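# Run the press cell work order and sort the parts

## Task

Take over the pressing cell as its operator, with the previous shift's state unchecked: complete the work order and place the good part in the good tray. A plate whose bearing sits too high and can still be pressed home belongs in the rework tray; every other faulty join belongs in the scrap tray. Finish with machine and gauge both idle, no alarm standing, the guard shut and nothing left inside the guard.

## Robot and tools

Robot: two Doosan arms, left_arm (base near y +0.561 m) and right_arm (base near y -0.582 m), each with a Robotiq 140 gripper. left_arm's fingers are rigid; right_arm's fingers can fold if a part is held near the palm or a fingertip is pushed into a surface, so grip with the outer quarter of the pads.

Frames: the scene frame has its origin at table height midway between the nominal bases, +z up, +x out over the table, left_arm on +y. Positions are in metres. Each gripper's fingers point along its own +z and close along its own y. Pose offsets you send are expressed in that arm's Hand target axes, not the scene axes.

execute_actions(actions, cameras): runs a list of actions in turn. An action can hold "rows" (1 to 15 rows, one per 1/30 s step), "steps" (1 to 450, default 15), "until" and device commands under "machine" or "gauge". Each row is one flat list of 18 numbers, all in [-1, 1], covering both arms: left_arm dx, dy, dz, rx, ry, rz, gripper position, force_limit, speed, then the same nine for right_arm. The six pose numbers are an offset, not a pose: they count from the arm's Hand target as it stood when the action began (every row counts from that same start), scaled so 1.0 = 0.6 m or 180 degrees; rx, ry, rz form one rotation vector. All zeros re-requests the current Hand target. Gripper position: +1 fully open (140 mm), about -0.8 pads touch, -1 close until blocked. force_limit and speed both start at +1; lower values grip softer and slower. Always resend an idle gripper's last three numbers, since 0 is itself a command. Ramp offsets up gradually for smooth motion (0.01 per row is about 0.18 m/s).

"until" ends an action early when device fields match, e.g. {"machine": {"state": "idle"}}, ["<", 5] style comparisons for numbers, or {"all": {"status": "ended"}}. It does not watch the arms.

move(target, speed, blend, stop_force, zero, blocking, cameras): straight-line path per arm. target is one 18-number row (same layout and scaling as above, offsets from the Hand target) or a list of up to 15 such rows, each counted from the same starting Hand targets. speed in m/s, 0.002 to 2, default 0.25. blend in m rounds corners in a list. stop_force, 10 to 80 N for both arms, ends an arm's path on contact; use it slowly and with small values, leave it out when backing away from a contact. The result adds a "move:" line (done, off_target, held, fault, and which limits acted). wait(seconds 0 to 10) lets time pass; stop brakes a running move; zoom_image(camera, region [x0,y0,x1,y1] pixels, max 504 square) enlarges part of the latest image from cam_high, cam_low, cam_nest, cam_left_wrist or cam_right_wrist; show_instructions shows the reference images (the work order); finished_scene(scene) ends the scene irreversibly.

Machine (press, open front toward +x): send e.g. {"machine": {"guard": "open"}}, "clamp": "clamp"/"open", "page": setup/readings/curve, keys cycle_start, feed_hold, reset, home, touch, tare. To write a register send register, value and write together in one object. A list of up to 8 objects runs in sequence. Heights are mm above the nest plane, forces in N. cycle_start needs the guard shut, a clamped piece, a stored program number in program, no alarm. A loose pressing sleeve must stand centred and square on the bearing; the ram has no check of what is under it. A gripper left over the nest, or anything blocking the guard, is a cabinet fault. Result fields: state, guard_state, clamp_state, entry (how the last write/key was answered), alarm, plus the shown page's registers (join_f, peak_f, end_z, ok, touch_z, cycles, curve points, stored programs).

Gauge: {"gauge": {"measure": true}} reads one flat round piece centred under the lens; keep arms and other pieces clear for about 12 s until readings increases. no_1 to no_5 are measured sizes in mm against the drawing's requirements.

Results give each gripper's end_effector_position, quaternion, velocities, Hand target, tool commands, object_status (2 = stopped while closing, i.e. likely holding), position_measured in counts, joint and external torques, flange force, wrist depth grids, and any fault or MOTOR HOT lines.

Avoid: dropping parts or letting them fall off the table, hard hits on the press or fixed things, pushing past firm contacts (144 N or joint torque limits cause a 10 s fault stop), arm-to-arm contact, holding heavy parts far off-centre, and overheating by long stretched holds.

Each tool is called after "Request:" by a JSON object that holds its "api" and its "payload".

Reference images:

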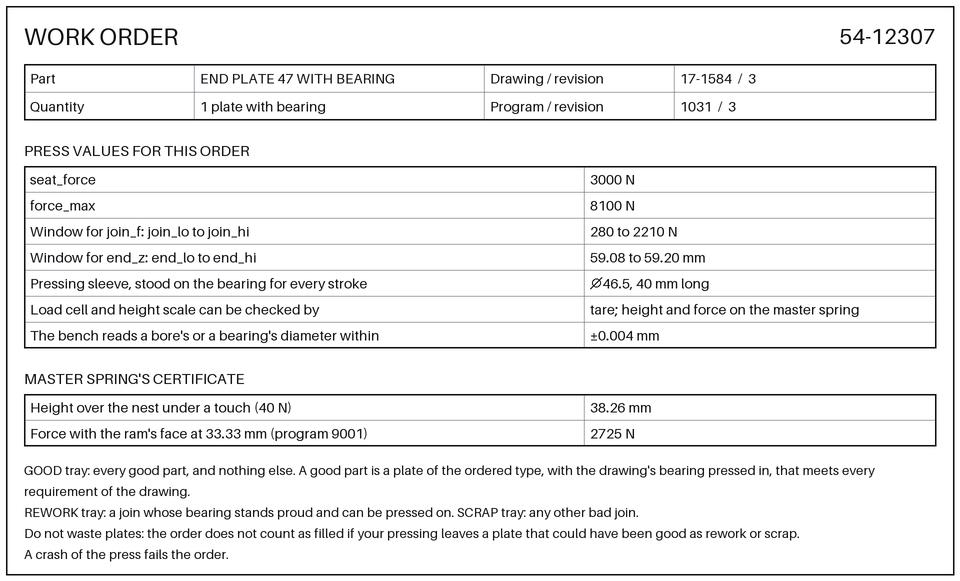

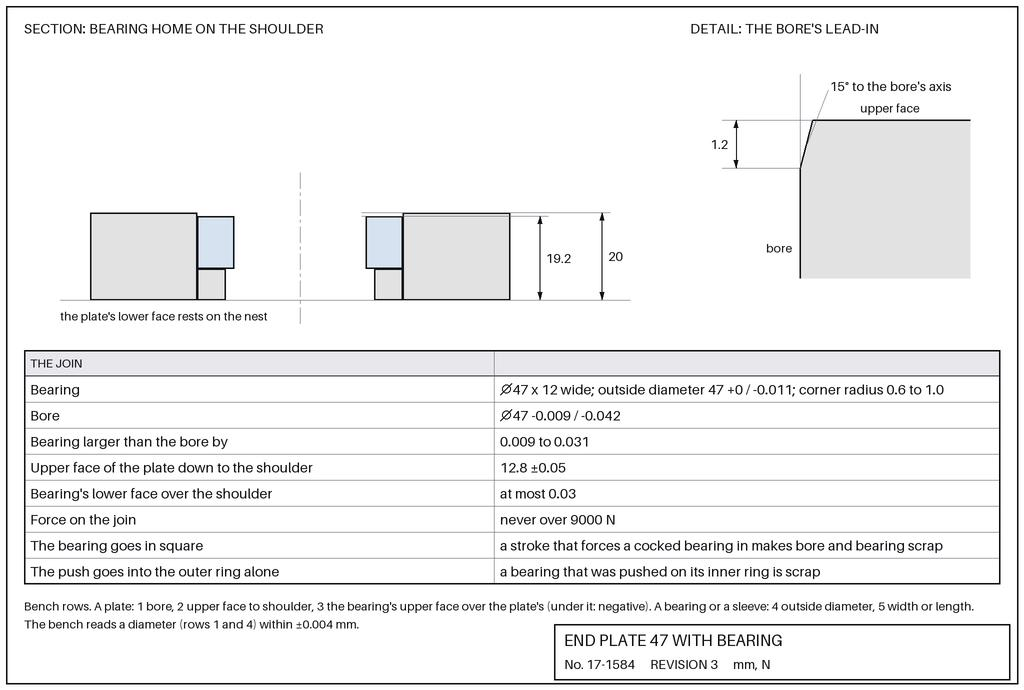

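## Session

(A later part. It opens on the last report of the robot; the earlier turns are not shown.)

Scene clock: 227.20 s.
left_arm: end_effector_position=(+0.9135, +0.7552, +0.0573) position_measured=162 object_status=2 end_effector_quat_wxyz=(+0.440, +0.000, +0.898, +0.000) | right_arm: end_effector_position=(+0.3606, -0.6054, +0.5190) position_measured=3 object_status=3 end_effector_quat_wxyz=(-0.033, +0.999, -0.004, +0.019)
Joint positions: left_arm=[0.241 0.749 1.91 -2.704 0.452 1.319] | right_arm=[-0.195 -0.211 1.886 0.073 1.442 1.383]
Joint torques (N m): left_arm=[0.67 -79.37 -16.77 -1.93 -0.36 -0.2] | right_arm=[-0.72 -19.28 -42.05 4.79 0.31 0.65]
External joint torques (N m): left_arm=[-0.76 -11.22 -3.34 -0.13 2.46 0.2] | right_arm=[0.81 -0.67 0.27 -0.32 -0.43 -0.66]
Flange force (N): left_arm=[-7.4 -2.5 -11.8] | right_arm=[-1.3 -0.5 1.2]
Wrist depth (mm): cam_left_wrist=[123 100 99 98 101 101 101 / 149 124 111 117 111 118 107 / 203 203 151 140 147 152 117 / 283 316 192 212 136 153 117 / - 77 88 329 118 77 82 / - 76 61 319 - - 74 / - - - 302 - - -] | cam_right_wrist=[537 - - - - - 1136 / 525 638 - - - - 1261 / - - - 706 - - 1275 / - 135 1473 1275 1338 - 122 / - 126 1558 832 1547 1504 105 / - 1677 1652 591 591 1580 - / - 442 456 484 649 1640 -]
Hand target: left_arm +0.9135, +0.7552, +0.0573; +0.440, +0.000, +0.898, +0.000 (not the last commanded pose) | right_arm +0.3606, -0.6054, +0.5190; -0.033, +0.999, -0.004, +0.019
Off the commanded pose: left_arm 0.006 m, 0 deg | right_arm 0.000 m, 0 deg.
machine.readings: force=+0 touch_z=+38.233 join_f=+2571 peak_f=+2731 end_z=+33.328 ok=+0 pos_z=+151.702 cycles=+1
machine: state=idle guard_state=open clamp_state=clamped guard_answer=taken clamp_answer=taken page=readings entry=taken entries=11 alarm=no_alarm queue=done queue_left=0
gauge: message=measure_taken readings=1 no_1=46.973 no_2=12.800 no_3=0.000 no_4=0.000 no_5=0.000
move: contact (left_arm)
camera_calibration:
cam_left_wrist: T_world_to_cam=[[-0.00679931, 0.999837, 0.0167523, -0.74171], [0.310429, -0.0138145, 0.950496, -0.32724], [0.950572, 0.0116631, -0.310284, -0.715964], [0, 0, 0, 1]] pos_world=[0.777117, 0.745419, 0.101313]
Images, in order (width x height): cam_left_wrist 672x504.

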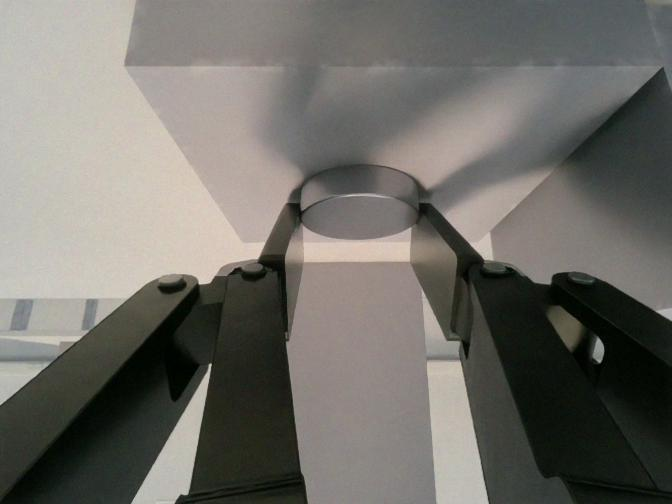

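Request:
{"api": "move", "payload": {"target": [0,0,0,0,0,0,0.1,0,-0.6,0,0,0,0,0,0,1,1,1]}}

Request:
{"api": "move", "payload": {"target": [[-0.0131,0,-0.11,0,0,0,0.1,0,-0.6,0,0,0,0,0,0,1,1,1],[0.083,0,-0.492,0,0,0,0.1,0,-0.6,0,0,0,0,0,0,1,1,1]], "speed": 0.2, "blend": [0.01,0]}}

Request:
{"api": "execute_actions", "payload": {"actions": [{"gauge":{"measure":true},"steps":450,"until":{"gauge":{"state":"idle"}}}], "cameras": ["cam_left_wrist"]}}

Scene clock: 228.10 s.
left_arm: end_effector_position=(+0.9135, +0.7552, +0.0573) position_measured=117 object_status=0 end_effector_quat_wxyz=(+0.439, +0.000, +0.898, +0.000) | right_arm: end_effector_position=(+0.3606, -0.6054, +0.5190) position_measured=3 object_status=3 end_effector_quat_wxyz=(-0.033, +0.999, -0.004, +0.019)
Joint positions: left_arm=[0.241 0.749 1.91 -2.704 0.452 1.319] | right_arm=[-0.195 -0.211 1.886 0.073 1.442 1.383]
Joint torques (N m): left_arm=[0.91 -89.19 -21.43 -2.08 2.17 -0.02] | right_arm=[-0.49 -19.22 -41.71 4.77 0.38 0.65]
External joint torques (N m): left_arm=[-1.05 -1.1 1.43 0.03 -0.09 0.02] | right_arm=[0.56 -0.91 -0.13 -0.29 -0.51 -0.65]
Flange force (N): left_arm=[0.4 -2.5 -3.8] | right_arm=[-1.2 0.0 0.6]
Wrist depth (mm): cam_left_wrist=[118 99 99 98 101 101 101 / 149 123 110 117 111 117 107 / 217 202 150 140 146 151 117 / 314 282 135 211 168 144 117 / - 78 115 - - 107 90 / - 64 64 317 322 - - / - - - - - - -] | cam_right_wrist=[- - 580 - - 555 1192 / 609 - - - - - 1212 / - - - - - - 1314 / 1306 135 1514 - 1354 1389 122 / - 1558 1547 765 1483 1494 105 / - 1717 1677 588 1580 1592 1558 / - 441 454 482 611 1665 1640]
Hand target: left_arm +0.9135, +0.7552, +0.0573; +0.440, +0.000, +0.898, +0.000 | right_arm +0.3606, -0.6054, +0.5190; -0.033, +0.999, -0.004, +0.019
Off the commanded pose: left_arm 0.000 m, 0 deg | right_arm 0.000 m, 0 deg.
machine.readings: force=+0 touch_z=+38.233 join_f=+2571 peak_f=+2731 end_z=+33.328 ok=+0 pos_z=+151.702 cycles=+1
machine: state=idle guard_state=open clamp_state=clamped guard_answer=taken clamp_answer=taken page=readings entry=taken entries=11 alarm=no_alarm queue=done queue_left=0
gauge: message=measure_taken readings=1 no_1=46.973 no_2=12.800 no_3=0.000 no_4=0.000 no_5=0.000
move: done

Scene clock: 230.13 s.
left_arm: end_effector_position=(+0.6499, +0.7550, +0.1991) position_measured=117 object_status=3 end_effector_quat_wxyz=(+0.440, +0.000, +0.898, +0.000) | right_arm: end_effector_position=(+0.3606, -0.6054, +0.5190) position_measured=3 object_status=3 end_effector_quat_wxyz=(-0.033, +0.999, -0.004, +0.019)
Joint positions: left_arm=[0.384 0.284 2.372 -2.462 0.485 1.19] | right_arm=[-0.195 -0.211 1.886 0.073 1.442 1.383]
Joint torques (N m): left_arm=[0.37 -45.91 -20.53 -2.43 2.11 -0.25] | right_arm=[-0.55 -19.17 -41.8 4.74 0.33 0.67]
External joint torques (N m): left_arm=[-0.37 -2.37 1.26 0.49 -0.11 0.25] | right_arm=[0.44 -0.71 0.02 -0.27 -0.45 -0.67]
Flange force (N): left_arm=[-1.4 -1.7 -6.5] | right_arm=[-1.1 0.4 0.8]
Wrist depth (mm): cam_left_wrist=[291 305 291 292 291 292 293 / 349 369 369 368 368 370 1531 / 465 469 500 448 406 2009 2009 / 774 695 135 613 150 123 2882 / - 78 115 - - 107 90 / - 64 61 - - - - / - - - 507 - - -] | cam_right_wrist=[- - - - - - 1179 / 596 - 614 - - - 1253 / - - - - 609 - 1454 / - 135 1580 996 1398 1372 116 / - 135 1454 905 1444 1514 106 / - 1704 1652 593 1547 1569 1580 / - 441 463 478 1665 1704 1690]
Hand target: left_arm +0.6498, +0.7550, +0.1991; +0.440, +0.000, +0.898, +0.000 | right_arm +0.3606, -0.6054, +0.5190; -0.033, +0.999, -0.004, +0.019
Off the commanded pose: left_arm 0.000 m, 0 deg | right_arm 0.000 m, 0 deg.
machine.readings: force=+0 touch_z=+38.233 join_f=+2571 peak_f=+2731 end_z=+33.328 ok=+0 pos_z=+151.702 cycles=+1
machine: state=idle guard_state=open clamp_state=clamped guard_answer=taken clamp_answer=taken page=readings entry=taken entries=11 alarm=no_alarm queue=done queue_left=0
gauge: message=measure_taken readings=1 no_1=46.973 no_2=12.800 no_3=0.000 no_4=0.000 no_5=0.000
move: done

Scene clock: 242.33 s.
left_arm: end_effector_position=(+0.6498, +0.7550, +0.1991) position_measured=117 object_status=3 end_effector_quat_wxyz=(+0.440, +0.000, +0.898, +0.000) | right_arm: end_effector_position=(+0.3606, -0.6054, +0.5190) position_measured=3 object_status=3 end_effector_quat_wxyz=(-0.033, +0.999, -0.004, +0.019)
Joint positions: left_arm=[0.384 0.284 2.372 -2.462 0.485 1.19] | right_arm=[-0.195 -0.211 1.886 0.073 1.442 1.383]
Joint torques (N m): left_arm=[0.98 -46.1 -20.71 -1.98 2.15 -0.07] | right_arm=[-0.48 -19.06 -42.03 4.75 0.32 0.64]
External joint torques (N m): left_arm=[-1.09 -1.91 1.51 0.04 -0.16 0.07] | right_arm=[0.39 -0.83 0.2 -0.28 -0.45 -0.64]
Flange force (N): left_arm=[-0.7 -4.5 -4.8] | right_arm=[-1.6 0.4 1.0]
Wrist depth (mm): cam_left_wrist=[292 291 292 292 292 293 294 / 344 367 354 369 369 370 1521 / 466 466 490 449 400 1904 2028 / 700 471 122 - 150 123 2671 / - 78 116 - - 107 90 / - 64 2407 - - - - / - - - - - - -] | cam_right_wrist=[551 - - - - - 1246 / - - 607 - - - 1148 / - - - - - - 1283 / 1268 136 1454 1314 1473 1398 122 / - 1525 1603 773 1494 1504 105 / - 1677 1677 588 1514 1665 1547 / - 444 456 484 643 1802 -]
Hand target: left_arm +0.6498, +0.7550, +0.1991; +0.440, +0.000, +0.898, +0.000 | right_arm +0.3606, -0.6054, +0.5190; -0.033, +0.999, -0.004, +0.019
Tool commands: left_gripper/position=+0.1 left_gripper/force_limit=+0.0 left_gripper/speed=-0.6 right_gripper/position=+1.0 right_gripper/force_limit=+1.0 right_gripper/speed=+1.0
Off the commanded pose: left_arm 0.000 m, 0 deg | right_arm 0.000 m, 0 deg.
machine.readings: force=+0 touch_z=+38.233 join_f=+2571 peak_f=+2731 end_z=+33.328 ok=+0 pos_z=+151.702 cycles=+1
machine: state=idle guard_state=open clamp_state=clamped guard_answer=taken clamp_answer=taken page=readings entry=taken entries=11 alarm=no_alarm queue=done queue_left=0
gauge: message=measure_taken readings=2 no_1=0.000 no_2=0.000 no_3=0.000 no_4=46.997 no_5=12.002
camera_calibration:
cam_left_wrist: T_world_to_cam=[[-0.00679931, 0.999837, 0.0167523, -0.745679], [0.310429, -0.0138145, 0.950496, -0.380163], [0.950572, 0.0116631, -0.310284, -0.421298], [0, 0, 0, 1]] pos_world=[0.513417, 0.745219, 0.243113]
Images, in order (width x height): cam_left_wrist 672x504.

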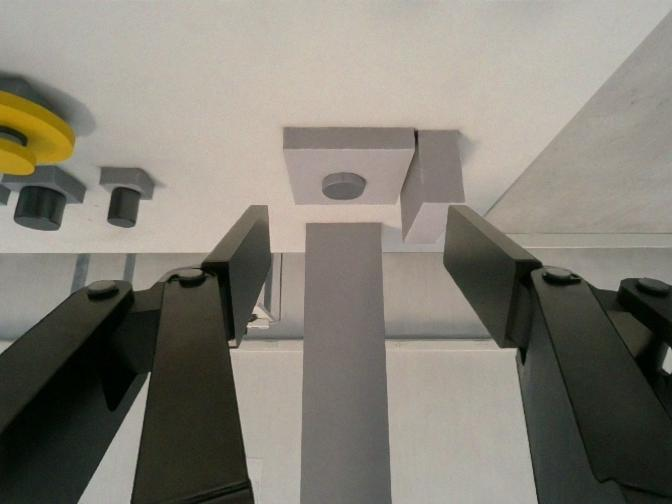

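Request:
{"api": "execute_actions", "payload": {"actions": [{"gauge":{"measure":true},"steps":450,"until":{"gauge":{"state":"idle"}}}]}}

Request:
{"api": "execute_actions", "payload": {"actions": [{"gauge":{"measure":true},"steps":450,"until":{"gauge":{"state":"idle"}}}]}}

Scene clock: 254.77 s.
left_arm: end_effector_position=(+0.6498, +0.7550, +0.1991) position_measured=117 object_status=3 end_effector_quat_wxyz=(+0.440, +0.000, +0.898, +0.000) | right_arm: end_effector_position=(+0.3606, -0.6054, +0.5190) position_measured=3 object_status=3 end_effector_quat_wxyz=(-0.033, +0.999, -0.004, +0.019)
Joint positions: left_arm=[0.384 0.284 2.372 -2.462 0.485 1.19] | right_arm=[-0.195 -0.211 1.886 0.073 1.442 1.383]
Joint torques (N m): left_arm=[0.48 -46.1 -20.58 -2.02 2.1 -0.09] | right_arm=[-0.37 -18.86 -41.84 4.72 0.31 0.67]
External joint torques (N m): left_arm=[-0.54 -2.17 1.31 0.08 -0.1 0.09] | right_arm=[0.06 -0.87 0.1 -0.27 -0.43 -0.68]
Flange force (N): left_arm=[-0.9 -3.2 -5.4] | right_arm=[-1.7 1.2 0.8]
Wrist depth (mm): cam_left_wrist=[291 290 292 291 292 292 293 / 350 369 384 392 369 369 1510 / 469 467 465 432 395 2281 2028 / 627 635 135 - 150 123 2808 / - 78 1856 - - 107 90 / - 64 64 - - - - / - - - - - - -] | cam_right_wrist=[533 - - - - - 1192 / - - - 571 - - 1218 / 636 - - 634 661 606 1290 / - 136 1389 1398 1389 1363 122 / - 1547 1558 - 1473 1504 105 / - - 1690 586 1615 1652 1569 / - 441 471 477 1615 1627 -]
Hand target: left_arm +0.6498, +0.7550, +0.1991; +0.440, +0.000, +0.898, +0.000 | right_arm +0.3606, -0.6054, +0.5190; -0.033, +0.999, -0.004, +0.019
Tool commands: left_gripper/position=+0.1 left_gripper/force_limit=+0.0 left_gripper/speed=-0.6 right_gripper/position=+1.0 right_gripper/force_limit=+1.0 right_gripper/speed=+1.0
Off the commanded pose: left_arm 0.000 m, 0 deg | right_arm 0.000 m, 0 deg.
machine.readings: force=+0 touch_z=+38.233 join_f=+2571 peak_f=+2731 end_z=+33.328 ok=+0 pos_z=+151.702 cycles=+1
machine: state=idle guard_state=open clamp_state=clamped guard_answer=taken clamp_answer=taken page=readings entry=taken entries=11 alarm=no_alarm queue=done queue_left=0
gauge: message=measure_taken readings=3 no_1=0.000 no_2=0.000 no_3=0.000 no_4=46.997 no_5=12.010

Scene clock: 266.97 s.
left_arm: end_effector_position=(+0.6498, +0.7550, +0.1991) position_measured=117 object_status=3 end_effector_quat_wxyz=(+0.440, +0.000, +0.898, +0.000) | right_arm: end_effector_position=(+0.3606, -0.6054, +0.5190) position_measured=3 object_status=3 end_effector_quat_wxyz=(-0.033, +0.999, -0.004, +0.019)
Joint positions: left_arm=[0.384 0.284 2.372 -2.462 0.485 1.19] | right_arm=[-0.195 -0.211 1.886 0.073 1.442 1.383]
Joint torques (N m): left_arm=[0.74 -46.24 -20.77 -2.04 2.07 -0.04] | right_arm=[-0.55 -19.31 -41.91 4.82 0.37 0.59]
External joint torques (N m): left_arm=[-0.82 -1.8 1.51 0.09 -0.08 0.04] | right_arm=[0.49 -0.83 0.02 -0.34 -0.49 -0.59]
Flange force (N): left_arm=[-0.5 -3.6 -4.8] | right_arm=[-1.3 0.1 0.8]
Wrist depth (mm): cam_left_wrist=[291 303 291 292 292 292 294 / 350 369 368 368 369 370 1500 / 465 480 499 449 395 1938 2086 / 745 466 122 - 150 2576 2546 / - 78 1634 - - 107 90 / - 64 2407 566 - - - / - - - - - - -] | cam_right_wrist=[559 - - - - - 1172 / 549 - - 632 - - 1239 / - - - - - - 1314 / - 135 1504 - 1425 1389 121 / - 1569 1627 713 1494 1494 105 / - 1704 1690 591 585 1580 1603 / - 444 455 480 638 1627 1717]
Hand target: left_arm +0.6498, +0.7550, +0.1991; +0.440, +0.000, +0.898, +0.000 | right_arm +0.3606, -0.6054, +0.5190; -0.033, +0.999, -0.004, +0.019
Tool commands: left_gripper/position=+0.1 left_gripper/force_limit=+0.0 left_gripper/speed=-0.6 right_gripper/position=+1.0 right_gripper/force_limit=+1.0 right_gripper/speed=+1.0
Off the commanded pose: left_arm 0.000 m, 0 deg | right_arm 0.000 m, 0 deg.
machine.readings: force=+0 touch_z=+38.233 join_f=+2571 peak_f=+2731 end_z=+33.328 ok=+0 pos_z=+151.702 cycles=+1
machine: state=idle guard_state=open clamp_state=clamped guard_answer=taken clamp_answer=taken page=readings entry=taken entries=11 alarm=no_alarm queue=done queue_left=0
gauge: message=measure_taken readings=4 no_1=0.000 no_2=0.000 no_3=0.000 no_4=46.995 no_5=11.992

Request:
{"api": "move", "payload": {"target": [[-0.0961,0,0.382,0,0,0,0.1,0,-0.6,0,0,0,0,0,0,1,1,1],[-0.083,0.0003,0.492,0,0,0,0.1,0,-0.6,0,0,0,0,0,0,1,1,1]], "speed": [0.25,0.1], "blend": [0.01,0]}}

Request:
{"api": "move", "payload": {"target": [0,0,0,0,0,0,-1,0,-1,0,0,0,0,0,0,1,1,1]}}

Request:
{"api": "execute_actions", "payload": {"actions": [{"steps":20}], "cameras": ["cam_left_wrist"]}}

Request:
{"api": "zoom_image", "payload": {"camera": "cam_left_wrist", "region": [220, 120, 500, 320]}}

Scene clock: 270.20 s.
left_arm: end_effector_position=(+0.9135, +0.7554, +0.0574) position_measured=117 object_status=3 end_effector_quat_wxyz=(+0.440, +0.000, +0.898, +0.000) | right_arm: end_effector_position=(+0.3606, -0.6054, +0.5190) position_measured=3 object_status=3 end_effector_quat_wxyz=(-0.033, +0.999, -0.004, +0.019)
Joint positions: left_arm=[0.241 0.749 1.91 -2.703 0.452 1.319] | right_arm=[-0.195 -0.211 1.886 0.073 1.442 1.383]
Joint torques (N m): left_arm=[1.54 -90.33 -20.93 -2.19 2.24 0.01] | right_arm=[-0.72 -18.94 -41.82 4.77 0.33 0.66]
External joint torques (N m): left_arm=[-1.72 0.44 1.09 0.16 -0.18 -0.01] | right_arm=[0.61 -1.1 0.03 -0.31 -0.46 -0.66]
Flange force (N): left_arm=[0.7 -2.5 -0.7] | right_arm=[-1.7 -0.1 0.7]
Wrist depth (mm): cam_left_wrist=[123 99 100 98 101 101 101 / 149 124 111 117 111 117 106 / 218 202 151 140 146 151 116 / 314 284 122 317 160 143 116 / - 78 115 330 329 107 90 / - 64 61 - 320 - - / - - - - - - -] | cam_right_wrist=[522 589 - - 547 - 1218 / - - 604 - 630 - 1225 / 734 - - - - - 1407 / - 135 1464 1558 1407 1380 122 / - 135 - - 1483 - 105 / - 1704 1569 602 593 1603 1580 / - 440 456 480 618 1615 1665]
Hand target: left_arm +0.9135, +0.7554, +0.0573; +0.440, +0.000, +0.898, +0.000 | right_arm +0.3606, -0.6054, +0.5190; -0.033, +0.999, -0.004, +0.019
Off the commanded pose: left_arm 0.000 m, 0 deg | right_arm 0.000 m, 0 deg.
machine.readings: force=+0 touch_z=+38.233 join_f=+2571 peak_f=+2731 end_z=+33.328 ok=+0 pos_z=+151.702 cycles=+1
machine: state=idle guard_state=open clamp_state=clamped guard_answer=taken clamp_answer=taken page=readings entry=taken entries=11 alarm=no_alarm queue=done queue_left=0
gauge: message=measure_taken readings=4 no_1=0.000 no_2=0.000 no_3=0.000 no_4=46.995 no_5=11.992
move: done

Scene clock: 271.63 s.
left_arm: end_effector_position=(+0.9135, +0.7554, +0.0573) position_measured=162 object_status=0 end_effector_quat_wxyz=(+0.440, +0.000, +0.898, +0.000) | right_arm: end_effector_position=(+0.3606, -0.6054, +0.5190) position_measured=3 object_status=3 end_effector_quat_wxyz=(-0.033, +0.999, -0.004, +0.019)
Joint positions: left_arm=[0.241 0.749 1.91 -2.703 0.452 1.319] | right_arm=[-0.195 -0.211 1.886 0.073 1.442 1.383]
Joint torques (N m): left_arm=[0.57 -84.47 -19.61 -1.99 1.04 -0.07] | right_arm=[-0.9 -19.04 -41.98 4.75 0.29 0.66]
External joint torques (N m): left_arm=[-0.64 -5.53 -0.35 -0.05 1.04 0.07] | right_arm=[0.89 -0.88 0.24 -0.29 -0.42 -0.66]
Flange force (N): left_arm=[-2.6 -2.3 -7.9] | right_arm=[-1.5 -0.7 1.1]
Wrist depth (mm): cam_left_wrist=[123 99 99 98 101 101 101 / 149 124 110 117 111 117 106 / 202 202 150 140 146 151 116 / 315 281 192 316 137 152 116 / - 77 88 329 135 77 82 / - 76 61 - - - 74 / - - - 296 - - -] | cam_right_wrist=[538 - - - 549 563 1179 / 571 - - 606 625 - 1232 / - 681 - 645 - 630 1253 / - 136 1398 1473 1398 1435 122 / - 1525 1615 - 1525 1504 105 / - 1690 1652 588 585 1569 1525 / - 439 454 484 1652 1652 1627]
Hand target: left_arm +0.9135, +0.7554, +0.0573; +0.440, +0.000, +0.898, +0.000 | right_arm +0.3606, -0.6054, +0.5190; -0.033, +0.999, -0.004, +0.019
Off the commanded pose: left_arm 0.000 m, 0 deg | right_arm 0.000 m, 0 deg.
machine.readings: force=+0 touch_z=+38.233 join_f=+2571 peak_f=+2731 end_z=+33.328 ok=+0 pos_z=+151.702 cycles=+1
machine: state=idle guard_state=open clamp_state=clamped guard_answer=taken clamp_answer=taken page=readings entry=taken entries=11 alarm=no_alarm queue=done queue_left=0
gauge: message=measure_taken readings=4 no_1=0.000 no_2=0.000 no_3=0.000 no_4=46.995 no_5=11.992
move: done

Scene clock: 272.50 s.
left_arm: end_effector_position=(+0.9135, +0.7554, +0.0573) position_measured=162 object_status=2 end_effector_quat_wxyz=(+0.440, +0.000, +0.898, +0.000) | right_arm: end_effector_position=(+0.3606, -0.6054, +0.5190) position_measured=3 object_status=3 end_effector_quat_wxyz=(-0.033, +0.999, -0.004, +0.019)
Joint positions: left_arm=[0.241 0.749 1.91 -2.703 0.452 1.319] | right_arm=[-0.195 -0.211 1.886 0.073 1.442 1.383]
Joint torques (N m): left_arm=[1.27 -84.49 -19.54 -2.02 1.09 -0.03] | right_arm=[-0.83 -19.22 -41.96 4.74 0.29 0.62]
External joint torques (N m): left_arm=[-1.4 -6 -0.52 -0.04 1 0.03] | right_arm=[0.65 -0.55 0.24 -0.29 -0.42 -0.63]
Flange force (N): left_arm=[-3.4 -3.3 -8.1] | right_arm=[-1.1 -0.2 1.1]
Wrist depth (mm): cam_left_wrist=[123 99 99 98 101 101 101 / 149 123 111 117 111 117 106 / 202 202 150 140 147 151 116 / 314 314 191 176 136 152 116 / - 77 88 340 118 77 82 / - 76 61 - - - 74 / - - - 305 - - -] | cam_right_wrist=[- - - 572 - - 1192 / 533 - - - - - 1268 / - 651 - - - - 1283 / 1290 135 - 1338 1464 1363 122 / - 1580 1690 - 1525 1464 105 / - 1640 591 586 589 1558 - / - 442 461 481 582 1677 -]
Hand target: left_arm +0.9135, +0.7554, +0.0573; +0.440, +0.000, +0.898, +0.000 | right_arm +0.3606, -0.6054, +0.5190; -0.033, +0.999, -0.004, +0.019
Tool commands: left_gripper/position=-1.0 left_gripper/force_limit=+0.0 left_gripper/speed=-1.0 right_gripper/position=+1.0 right_gripper/force_limit=+1.0 right_gripper/speed=+1.0
Off the commanded pose: left_arm 0.000 m, 0 deg | right_arm 0.000 m, 0 deg.
machine.readings: force=+0 touch_z=+38.233 join_f=+2571 peak_f=+2731 end_z=+33.328 ok=+0 pos_z=+151.702 cycles=+1
machine: state=idle guard_state=open clamp_state=clamped guard_answer=taken clamp_answer=taken page=readings entry=taken entries=11 alarm=no_alarm queue=done queue_left=0
gauge: message=measure_taken readings=4 no_1=0.000 no_2=0.000 no_3=0.000 no_4=46.995 no_5=11.992
camera_calibration:
cam_left_wrist: T_world_to_cam=[[-0.00679931, 0.999837, 0.0167523, -0.74191], [0.310429, -0.0138145, 0.950496, -0.327237], [0.950572, 0.0116631, -0.310284, -0.715967], [0, 0, 0, 1]] pos_world=[0.777117, 0.745619, 0.101313]
Images, in order (width x height): cam_left_wrist 672x504.

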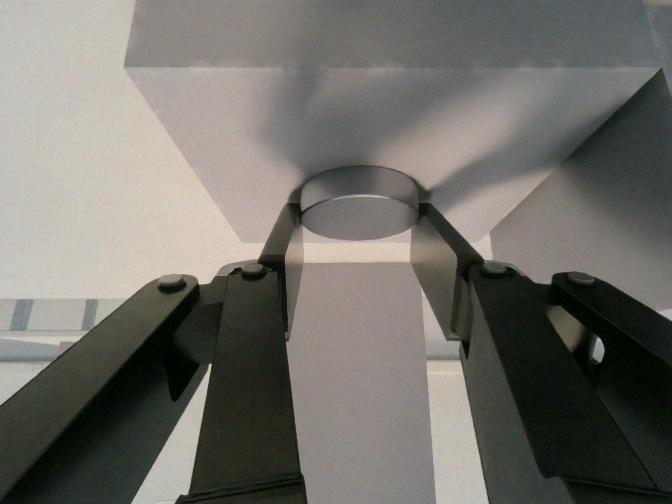

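Scaled by 1.800 from the camera's 672x504 image, which has a finer 960x720 frame.

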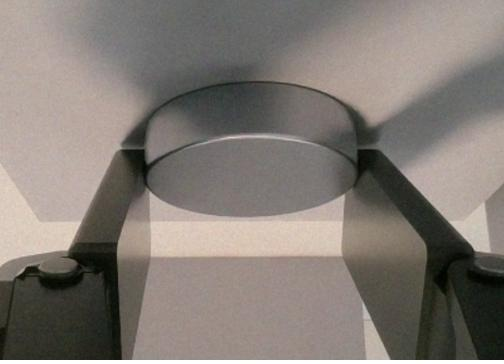

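Request:
{"api": "move", "payload": {"target": [[-0.0788,0,-0.0616,0,0,0,-1,0,-1,0,0,0,0,0,0,1,1,1],[-0.0606,-0.1589,-0.4421,0,0,0,-1,0,-1,0,0,0,0,0,0,1,1,1]], "speed": [0.1,0.2], "blend": [0.02,0]}}

Request:
{"api": "move", "payload": {"target": [0.1757,-0.6833,-0.1167,0.394,0,0.308,-1,0,-1,0,0,0,0,0,0,1,1,1], "speed": 0.25}}

Scene clock: 275.60 s.
left_arm: end_effector_position=(+0.7265, +0.6599, +0.2488) position_measured=162 object_status=2 end_effector_quat_wxyz=(+0.440, +0.000, +0.898, +0.000) | right_arm: end_effector_position=(+0.3606, -0.6054, +0.5190) position_measured=3 object_status=3 end_effector_quat_wxyz=(-0.033, +0.999, -0.004, +0.019)
Joint positions: left_arm=[0.139 0.24 2.273 -2.769 0.296 1.296] | right_arm=[-0.195 -0.211 1.886 0.073 1.442 1.383]
Joint torques (N m): left_arm=[1.21 -50.21 -27.68 -2.59 2.44 -0.34] | right_arm=[-1.12 -19.17 -41.99 4.74 0.31 0.64]
External joint torques (N m): left_arm=[-1.29 0.27 2.02 0.05 -0.36 0.34] | right_arm=[1.18 -0.78 0.4 -0.29 -0.43 -0.64]
Flange force (N): left_arm=[0.0 0.0 0.0] | right_arm=[-1.5 -1.4 1.4]
Wrist depth (mm): cam_left_wrist=[282 324 352 352 337 337 342 / 409 412 420 443 409 369 499 / 602 545 680 147 532 658 2212 / 2737 2882 122 160 135 2546 2772 / - 77 88 - - 77 81 / - 76 61 - - - 74 / - - - 2281 - - -] | cam_right_wrist=[536 - - - - - 1192 / - - 614 - - 585 1225 / 651 - - - - 1239 1338 / - 135 1504 - 1536 1389 121 / - 1558 1640 - 1425 1483 105 / - 1717 1407 582 1677 1569 1547 / - 441 462 480 645 1652 1690]
Hand target: left_arm +0.7265, +0.6599, +0.2488; +0.440, +0.000, +0.898, +0.000 | right_arm +0.3606, -0.6054, +0.5190; -0.033, +0.999, -0.004, +0.019
Off the commanded pose: left_arm 0.000 m, 0 deg | right_arm 0.000 m, 0 deg.
machine.readings: force=+0 touch_z=+38.233 join_f=+2571 peak_f=+2731 end_z=+33.328 ok=+0 pos_z=+151.702 cycles=+1
machine: state=idle guard_state=open clamp_state=clamped guard_answer=taken clamp_answer=taken page=readings entry=taken entries=11 alarm=no_alarm queue=done queue_left=0
gauge: message=measure_taken readings=4 no_1=0.000 no_2=0.000 no_3=0.000 no_4=46.995 no_5=11.992
move: done

Scene clock: 279.20 s.
left_arm: end_effector_position=(+0.6069, +0.2499, +0.2086) position_measured=162 object_status=2 end_effector_quat_wxyz=(+0.311, +0.636, +0.635, -0.309) | right_arm: end_effector_position=(+0.3606, -0.6054, +0.5190) position_measured=3 object_status=3 end_effector_quat_wxyz=(-0.033, +0.999, -0.004, +0.019)
Joint positions: left_arm=[-0.134 0.456 2.038 -1.222 0.979 0.771] | right_arm=[-0.195 -0.211 1.886 0.073 1.442 1.383]
Joint torques (N m): left_arm=[0.75 -67.9 -23.4 -0.73 1.79 -0.01] | right_arm=[-0.47 -19.44 -41.94 4.78 0.34 0.67]
External joint torques (N m): left_arm=[-0.84 0.65 1.08 0.34 -0.31 0.01] | right_arm=[0.28 -0.22 0.25 -0.33 -0.47 -0.67]
Flange force (N): left_arm=[0.2 -1.5 1.6] | right_arm=[-0.7 0.8 1.2]
Wrist depth (mm): cam_left_wrist=[- 256 256 - - - 282 / - 245 252 - - 239 246 / 309 311 311 146 292 313 521 / 300 306 395 357 135 737 723 / - 77 88 3369 118 77 81 / - 76 61 333 - - 74 / - - - 327 - - -] | cam_right_wrist=[- - - - - - 1179 / 563 - - - - - 1246 / - - - - - - 1275 / - 136 1473 1454 - 1330 122 / - 1504 1603 - 1473 1525 105 / - 1580 1704 599 596 1536 1569 / - 445 459 481 643 1665 -]
Hand target: left_arm +0.6069, +0.2498, +0.2086; +0.311, +0.636, +0.635, -0.309 | right_arm +0.3606, -0.6054, +0.5190; -0.033, +0.999, -0.004, +0.019
Off the commanded pose: left_arm 0.000 m, 0 deg | right_arm 0.000 m, 0 deg.
machine.readings: force=+0 touch_z=+38.233 join_f=+2571 peak_f=+2731 end_z=+33.328 ok=+0 pos_z=+151.702 cycles=+1
machine: state=idle guard_state=open clamp_state=clamped guard_answer=taken clamp_answer=taken page=readings entry=taken entries=11 alarm=no_alarm queue=done queue_left=0
gauge: message=measure_taken readings=4 no_1=0.000 no_2=0.000 no_3=0.000 no_4=46.995 no_5=11.992
move: done

Request:
{"api": "move", "payload": {"target": [-0.2077,-0.0128,0.3323,0,0,0,-1,0,-1,0,0,0,0,0,0,1,1,1], "speed": 0.12, "cameras": ["cam_left_wrist","cam_nest"]}}

Request:
{"api": "zoom_image", "payload": {"camera": "cam_nest", "region": [180, 180, 430, 430]}}

Request:
{"api": "zoom_image", "payload": {"camera": "cam_left_wrist", "region": [220, 80, 500, 280]}}

Scene clock: 281.80 s.
left_arm: end_effector_position=(+0.5994, +0.0160, +0.1840) position_measured=162 object_status=2 end_effector_quat_wxyz=(+0.311, +0.636, +0.635, -0.309) | right_arm: end_effector_position=(+0.3606, -0.6054, +0.5190) position_measured=3 object_status=3 end_effector_quat_wxyz=(-0.033, +0.999, -0.004, +0.019)
Joint positions: left_arm=[-0.488 0.548 1.937 -1.457 0.773 0.696] | right_arm=[-0.195 -0.211 1.886 0.073 1.442 1.383]
Joint torques (N m): left_arm=[1.72 -76.62 -25 -1.05 1.5 -0.09] | right_arm=[-0.51 -19.16 -42 4.74 0.33 0.67]
External joint torques (N m): left_arm=[-1.28 -1.01 1.66 0.21 -0.14 0.09] | right_arm=[0.43 -0.66 0.31 -0.28 -0.45 -0.67]
Flange force (N): left_arm=[-0.7 -4.8 -0.9] | right_arm=[-1.5 0.4 1.2]
Wrist depth (mm): cam_left_wrist=[151 151 145 111 111 152 152 / 183 191 172 130 134 192 193 / 201 241 241 146 165 261 282 / 201 256 122 178 135 329 656 / - 77 88 3269 118 77 81 / - 76 61 - - - 74 / - - - - - - -] | cam_right_wrist=[532 - - - - - 1130 / 558 - - - - - - / - - - - - - 1322 / - 136 1473 1246 1817 1363 121 / - 1536 1652 737 1372 1306 105 / - 1731 1802 596 1525 1665 1536 / - 442 459 480 1665 1690 1677]
Hand target: left_arm +0.5994, +0.0160, +0.1840; +0.311, +0.636, +0.635, -0.309 | right_arm +0.3606, -0.6054, +0.5190; -0.033, +0.999, -0.004, +0.019
Off the commanded pose: left_arm 0.000 m, 0 deg | right_arm 0.000 m, 0 deg.
machine.readings: force=+0 touch_z=+38.233 join_f=+2571 peak_f=+2731 end_z=+33.328 ok=+0 pos_z=+151.702 cycles=+1
machine: state=idle guard_state=open clamp_state=clamped guard_answer=taken clamp_answer=taken page=readings entry=taken entries=11 alarm=no_alarm queue=done queue_left=0
gauge: message=measure_taken readings=4 no_1=0.000 no_2=0.000 no_3=0.000 no_4=46.995 no_5=11.992
move: done
camera_calibration:
cam_left_wrist: T_world_to_cam=[[0.999785, 0.00644426, 0.0197145, -0.594867], [-0.0167085, -0.312931, 0.949629, -0.159406], [0.0122889, -0.949754, -0.312756, 0.208816], [0, 0, 0, 1]] pos_world=[0.58951, 0.152275, 0.228412]
Images, in order (width x height): cam_nest 672x504, cam_left_wrist 672x504.

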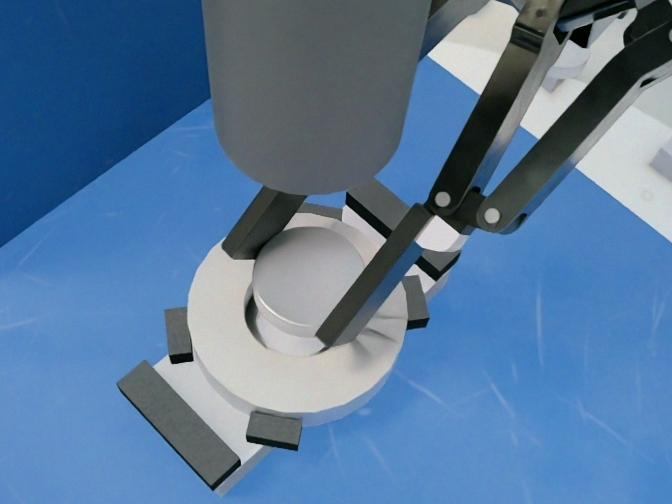

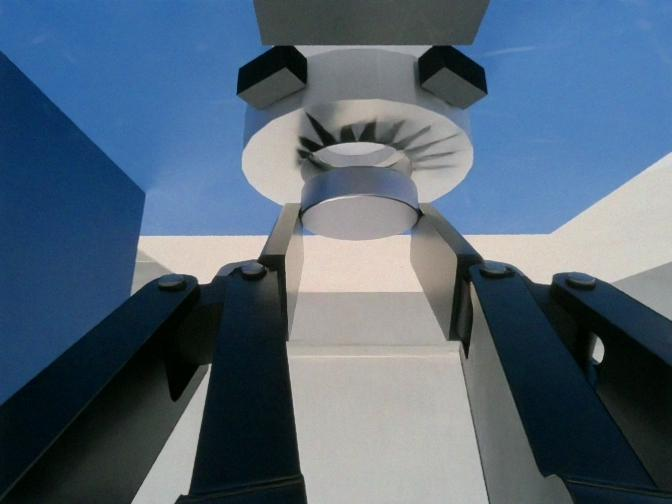

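Scaled by 2.016 from the camera's 672x504 image, which has a finer 960x720 frame.

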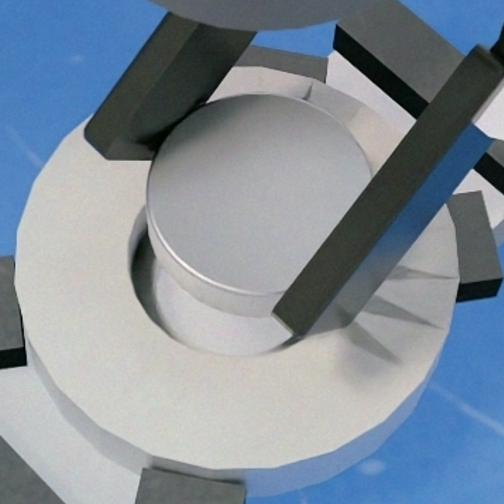

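Scaled by 1.800 from the camera's 672x504 image, which has a finer 960x720 frame.

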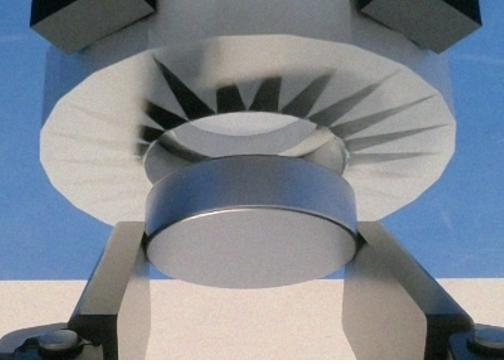

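Request:
{"api": "move", "payload": {"target": [0.0032,-0.001,0.0148,0,0,0,-1,0,-1,0,0,0,0,0,0,1,1,1], "speed": 0.04, "cameras": ["cam_left_wrist","cam_nest"]}}

Request:
{"api": "zoom_image", "payload": {"camera": "cam_nest", "region": [180, 180, 430, 430]}}

Request:
{"api": "zoom_image", "payload": {"camera": "cam_left_wrist", "region": [220, 80, 500, 280]}}

Scene clock: 283.33 s.
left_arm: end_effector_position=(+0.5988, +0.0102, +0.1771) position_measured=162 object_status=2 end_effector_quat_wxyz=(+0.311, +0.636, +0.635, -0.309) | right_arm: end_effector_position=(+0.3606, -0.6054, +0.5190) position_measured=3 object_status=3 end_effector_quat_wxyz=(-0.033, +0.999, -0.004, +0.019)
Joint positions: left_arm=[-0.496 0.56 1.934 -1.472 0.767 0.709] | right_arm=[-0.195 -0.211 1.886 0.073 1.442 1.383]
Joint torques (N m): left_arm=[0.91 -78.48 -25.03 -1.14 1.53 -0.46] | right_arm=[-0.56 -18.89 -41.94 4.81 0.3 0.65]
External joint torques (N m): left_arm=[-0.71 0.99 2.15 0.28 -0.15 0.46] | right_arm=[0.51 -0.86 0.29 -0.36 -0.42 -0.66]
Flange force (N): left_arm=[2.5 -3.8 0.8] | right_arm=[-1.7 0.2 1.1]
Wrist depth (mm): cam_left_wrist=[142 142 136 98 103 143 144 / 180 180 132 123 125 181 181 / 201 239 213 143 151 246 247 / 201 237 122 176 135 315 607 / - 77 88 2808 118 77 77 / - 76 61 - - - 74 / - - - - - - -] | cam_right_wrist=[- - 593 - - - 1179 / 552 - 627 611 - - 1346 / - - - - - - 1322 / - 136 1569 1425 1407 1398 122 / - 1569 1592 - 1514 1444 105 / - 1880 1665 586 591 1690 - / - 441 457 481 609 1652 -]
Hand target: left_arm +0.5988, +0.0102, +0.1770; +0.311, +0.636, +0.635, -0.309 | right_arm +0.3606, -0.6054, +0.5190; -0.033, +0.999, -0.004, +0.019
Off the commanded pose: left_arm 0.000 m, 0 deg | right_arm 0.000 m, 0 deg.
machine.readings: force=+0 touch_z=+38.233 join_f=+2571 peak_f=+2731 end_z=+33.328 ok=+0 pos_z=+151.702 cycles=+1
machine: state=idle guard_state=open clamp_state=clamped guard_answer=taken clamp_answer=taken page=readings entry=taken entries=11 alarm=no_alarm queue=done queue_left=0
gauge: message=measure_taken readings=4 no_1=0.000 no_2=0.000 no_3=0.000 no_4=46.995 no_5=11.992
move: done
camera_calibration:
cam_left_wrist: T_world_to_cam=[[0.999785, 0.00644426, 0.0197145, -0.594092], [-0.0167085, -0.312931, 0.949629, -0.154583], [0.0122889, -0.949754, -0.312756, 0.201126], [0, 0, 0, 1]] pos_world=[0.58891, 0.146475, 0.221412]
Images, in order (width x height): cam_nest 672x504, cam_left_wrist 672x504.

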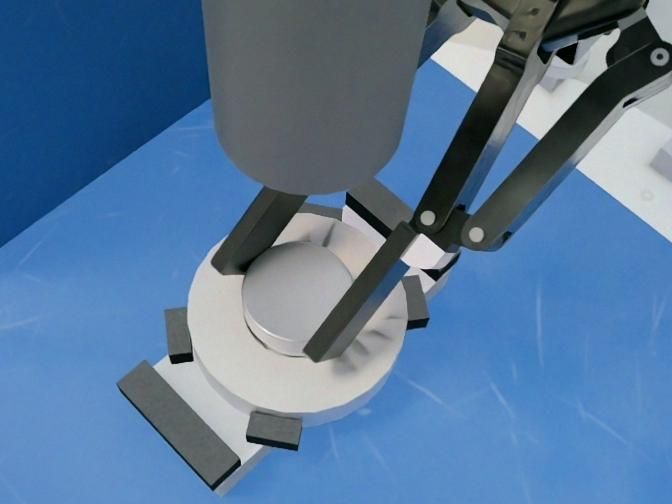

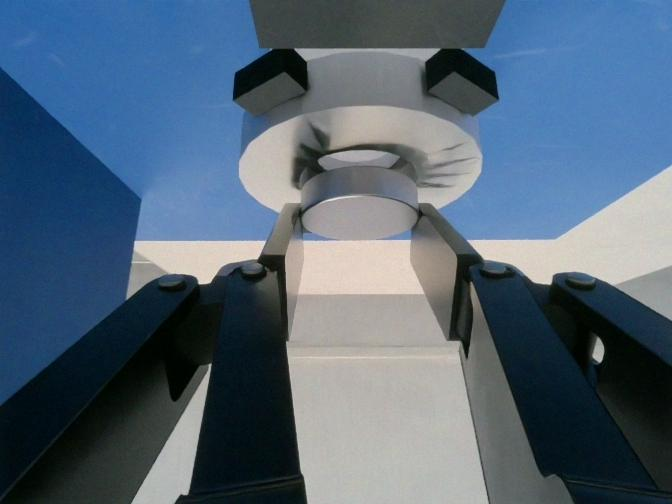

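Scaled by 2.016 from the camera's 672x504 image, which has a finer 960x720 frame.

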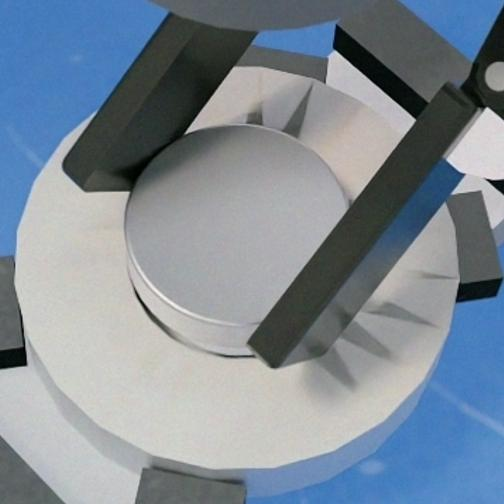

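Scaled by 1.800 from the camera's 672x504 image, which has a finer 960x720 frame.

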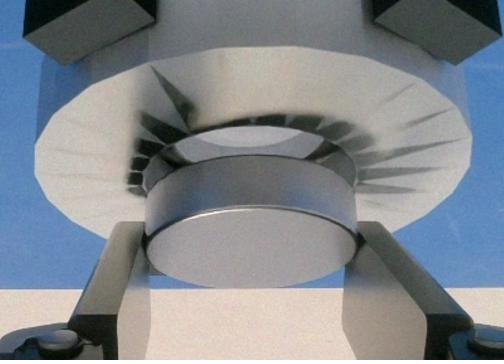

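Request:
{"api": "move", "payload": {"target": [0.0034,0,0.0026,0,0,0,-1,0,-1,0,0,0,0,0,0,1,1,1], "speed": 0.02, "cameras": ["cam_left_wrist","cam_nest"]}}

Request:
{"api": "zoom_image", "payload": {"camera": "cam_nest", "region": [220, 220, 380, 380]}}

Request:
{"api": "zoom_image", "payload": {"camera": "cam_left_wrist", "region": [220, 80, 500, 280]}}

Scene clock: 284.53 s.
left_arm: end_effector_position=(+0.5988, +0.0102, +0.1745) position_measured=162 object_status=2 end_effector_quat_wxyz=(+0.311, +0.636, +0.635, -0.309) | right_arm: end_effector_position=(+0.3606, -0.6054, +0.5190) position_measured=3 object_status=3 end_effector_quat_wxyz=(-0.033, +0.999, -0.004, +0.019)
Joint positions: left_arm=[-0.496 0.564 1.935 -1.476 0.766 0.715] | right_arm=[-0.195 -0.211 1.886 0.073 1.442 1.383]
Joint torques (N m): left_arm=[1.4 -77.91 -24.62 -1.1 1.7 -0.27] | right_arm=[-0.97 -18.93 -41.91 4.77 0.35 0.62]
External joint torques (N m): left_arm=[-1.3 -0.44 1.7 0.22 -0.3 0.27] | right_arm=[0.85 -1.02 0.14 -0.31 -0.47 -0.62]
Flange force (N): left_arm=[0.1 -4.7 0.0] | right_arm=[-1.6 -0.7 1.0]
Wrist depth (mm): cam_left_wrist=[139 139 134 99 100 140 141 / 176 176 130 121 122 177 178 / 191 238 168 141 147 241 242 / 200 254 122 700 135 303 711 / - 77 88 2808 118 77 77 / - 76 61 - - - 74 / - - - - - - -] | cam_right_wrist=[- - - - - - 1179 / - - 628 - - - 1212 / - - - - - 1494 1268 / - 135 1536 1136 1416 1425 122 / - 117 1547 991 1525 1547 105 / - - 1615 586 1569 1569 1558 / - 441 455 484 614 1817 -]
Hand target: left_arm +0.5988, +0.0102, +0.1745; +0.311, +0.636, +0.635, -0.309 | right_arm +0.3606, -0.6054, +0.5190; -0.033, +0.999, -0.004, +0.019
Off the commanded pose: left_arm 0.000 m, 0 deg | right_arm 0.000 m, 0 deg.
machine.readings: force=+0 touch_z=+38.233 join_f=+2571 peak_f=+2731 end_z=+33.328 ok=+0 pos_z=+151.702 cycles=+1
machine: state=idle guard_state=open clamp_state=clamped guard_answer=taken clamp_answer=taken page=readings entry=taken entries=11 alarm=no_alarm queue=done queue_left=0
gauge: message=measure_taken readings=4 no_1=0.000 no_2=0.000 no_3=0.000 no_4=46.995 no_5=11.992
move: done
camera_calibration:
cam_left_wrist: T_world_to_cam=[[0.999785, 0.00644426, 0.0197145, -0.594041], [-0.0167085, -0.312931, 0.949629, -0.152114], [0.0122889, -0.949754, -0.312756, 0.200313], [0, 0, 0, 1]] pos_world=[0.58891, 0.146475, 0.218812]
Images, in order (width x height): cam_nest 672x504, cam_left_wrist 672x504.

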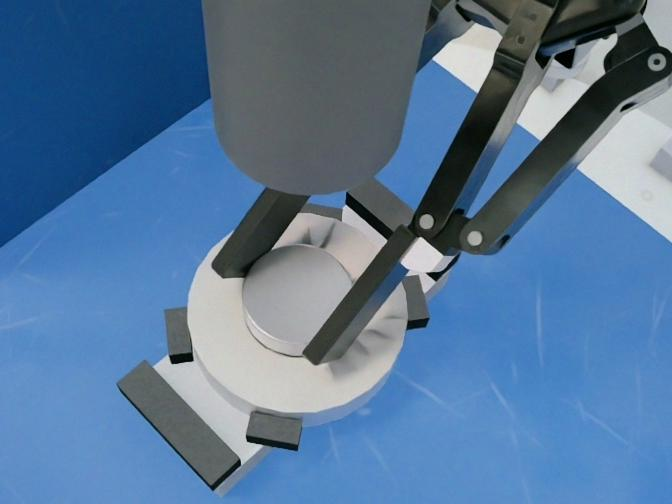

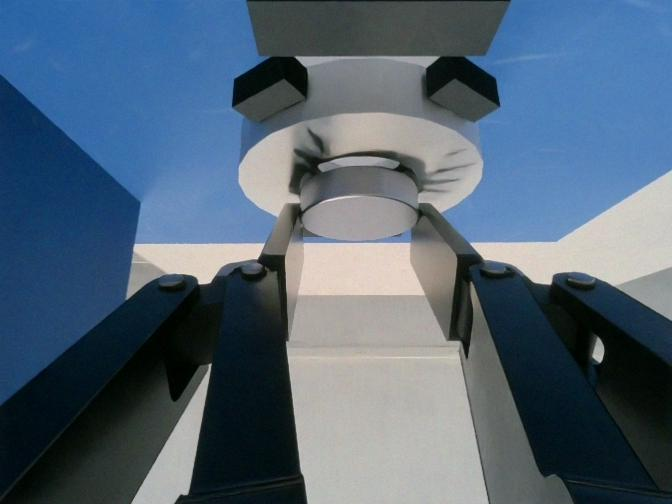

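Scaled by 3.150 from the camera's 672x504 image, which has a finer 960x720 frame.

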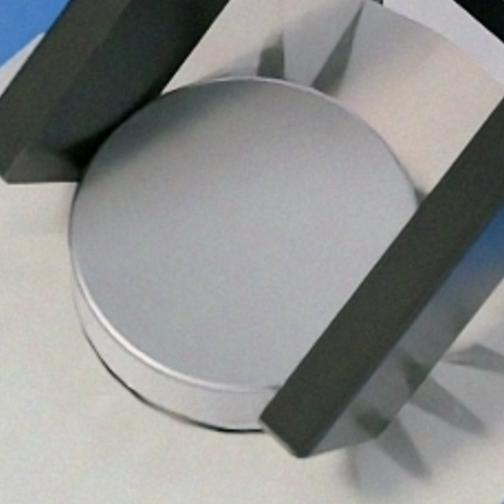

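Scaled by 1.800 from the camera's 672x504 image, which has a finer 960x720 frame.

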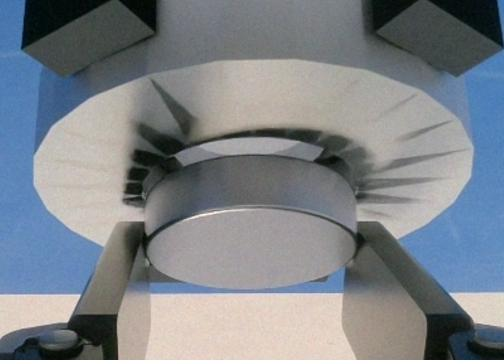

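Request:
{"api": "move", "payload": {"target": [0.0092,0,0.0072,0,0,0,-1,0,-1,0,0,0,0,0,0,1,1,1], "speed": 0.004, "stop_force": 10, "cameras": ["cam_left_wrist","cam_nest"]}}

Request:
{"api": "zoom_image", "payload": {"camera": "cam_nest", "region": [220, 220, 380, 380]}}

Request:
{"api": "zoom_image", "payload": {"camera": "cam_left_wrist", "region": [220, 80, 500, 280]}}

Scene clock: 286.47 s.
left_arm: end_effector_position=(+0.5989, +0.0103, +0.1704) position_measured=162 object_status=2 end_effector_quat_wxyz=(+0.311, +0.636, +0.635, -0.309) | right_arm: end_effector_position=(+0.3606, -0.6054, +0.5190) position_measured=3 object_status=3 end_effector_quat_wxyz=(-0.033, +0.999, -0.004, +0.019)
Joint positions: left_arm=[-0.496 0.569 1.936 -1.483 0.766 0.724] | right_arm=[-0.195 -0.211 1.886 0.073 1.442 1.383]
Joint torques (N m): left_arm=[-9.13 -67.52 -25.74 -1.7 1.4 -0.18] | right_arm=[-0.73 -19.07 -41.84 4.78 0.34 0.66]
External joint torques (N m): left_arm=[9.25 -10.65 3.16 0.82 0 0.18] | right_arm=[0.65 -0.88 0.05 -0.31 -0.46 -0.67]
Flange force (N): left_arm=[0.6 -8.0 -25.3] | right_arm=[-1.4 -0.1 0.8]
Wrist depth (mm): cam_left_wrist=[134 134 103 94 95 130 136 / 170 170 128 120 121 171 171 / 201 230 158 139 145 232 234 / 201 256 121 173 135 296 619 / - 77 88 2882 118 77 77 / - 76 61 2737 - - 74 / - - - 2546 - - -] | cam_right_wrist=[534 - - - 572 - 1166 / 547 649 638 - - - 1246 / 684 - - - 641 627 1239 / - 135 1425 1514 1464 1398 122 / - 1547 1592 - 1494 1514 105 / - 1759 1690 589 1580 1603 - / - 442 458 482 1704 - -]
Hand target: left_arm +0.5989, +0.0102, +0.1704; +0.311, +0.636, +0.635, -0.309 (not the last commanded pose) | right_arm +0.3606, -0.6054, +0.5190; -0.033, +0.999, -0.004, +0.019
Off the commanded pose: left_arm 0.003 m, 0 deg | right_arm 0.000 m, 0 deg.
machine.readings: force=+0 touch_z=+38.233 join_f=+2571 peak_f=+2731 end_z=+33.328 ok=+0 pos_z=+151.702 cycles=+1
machine: state=idle guard_state=open clamp_state=clamped guard_answer=taken clamp_answer=taken page=readings entry=taken entries=11 alarm=no_alarm queue=done queue_left=0
gauge: message=measure_taken readings=4 no_1=0.000 no_2=0.000 no_3=0.000 no_4=46.995 no_5=11.992
move: contact (left_arm)
camera_calibration:
cam_left_wrist: T_world_to_cam=[[0.999782, 0.00650895, 0.0198405, -0.594095], [-0.0168079, -0.312932, 0.949627, -0.148128], [0.0123898, -0.949753, -0.312755, 0.199064], [0, 0, 0, 1]] pos_world=[0.589009, 0.146575, 0.214712]
Images, in order (width x height): cam_nest 672x504, cam_left_wrist 672x504.

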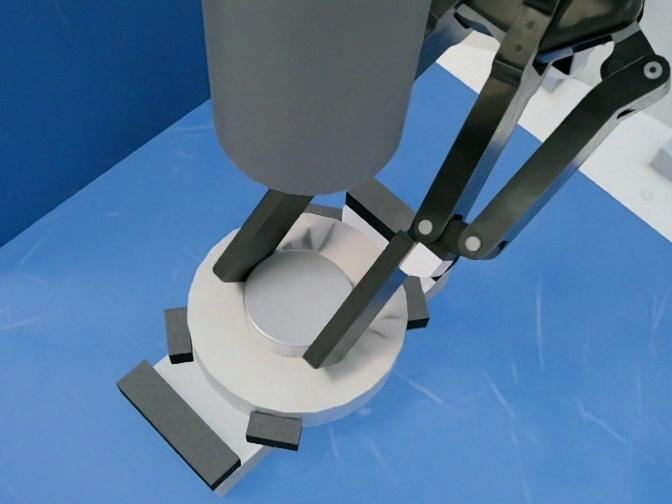

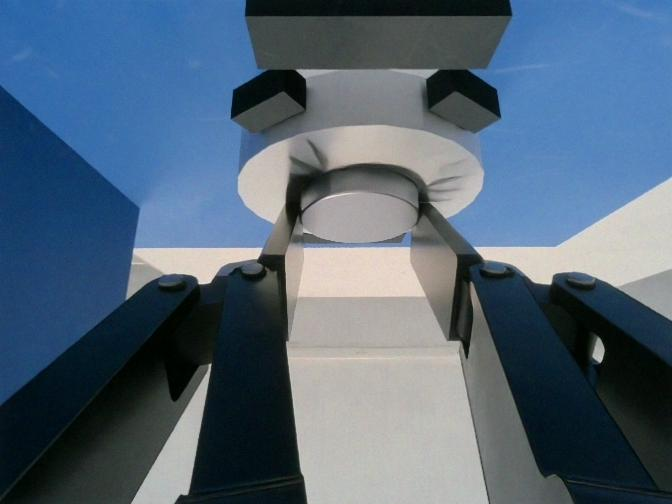

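Scaled by 3.150 from the camera's 672x504 image, which has a finer 960x720 frame.

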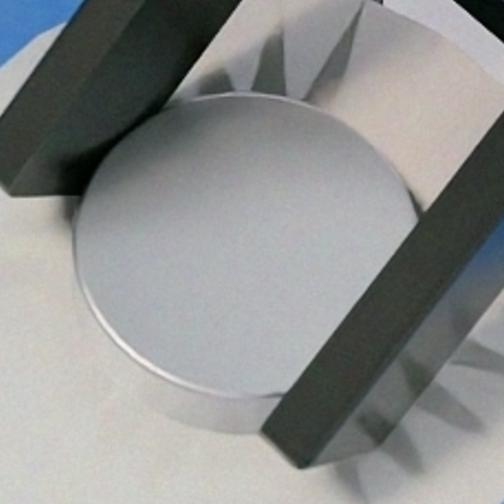

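Scaled by 1.800 from the camera's 672x504 image, which has a finer 960x720 frame.

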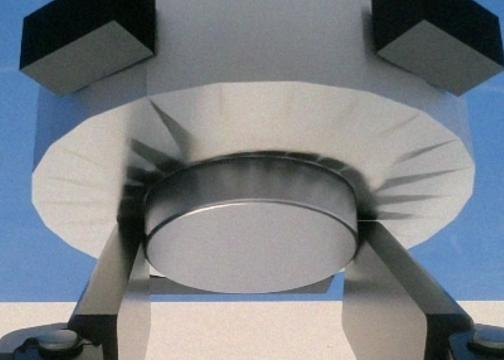

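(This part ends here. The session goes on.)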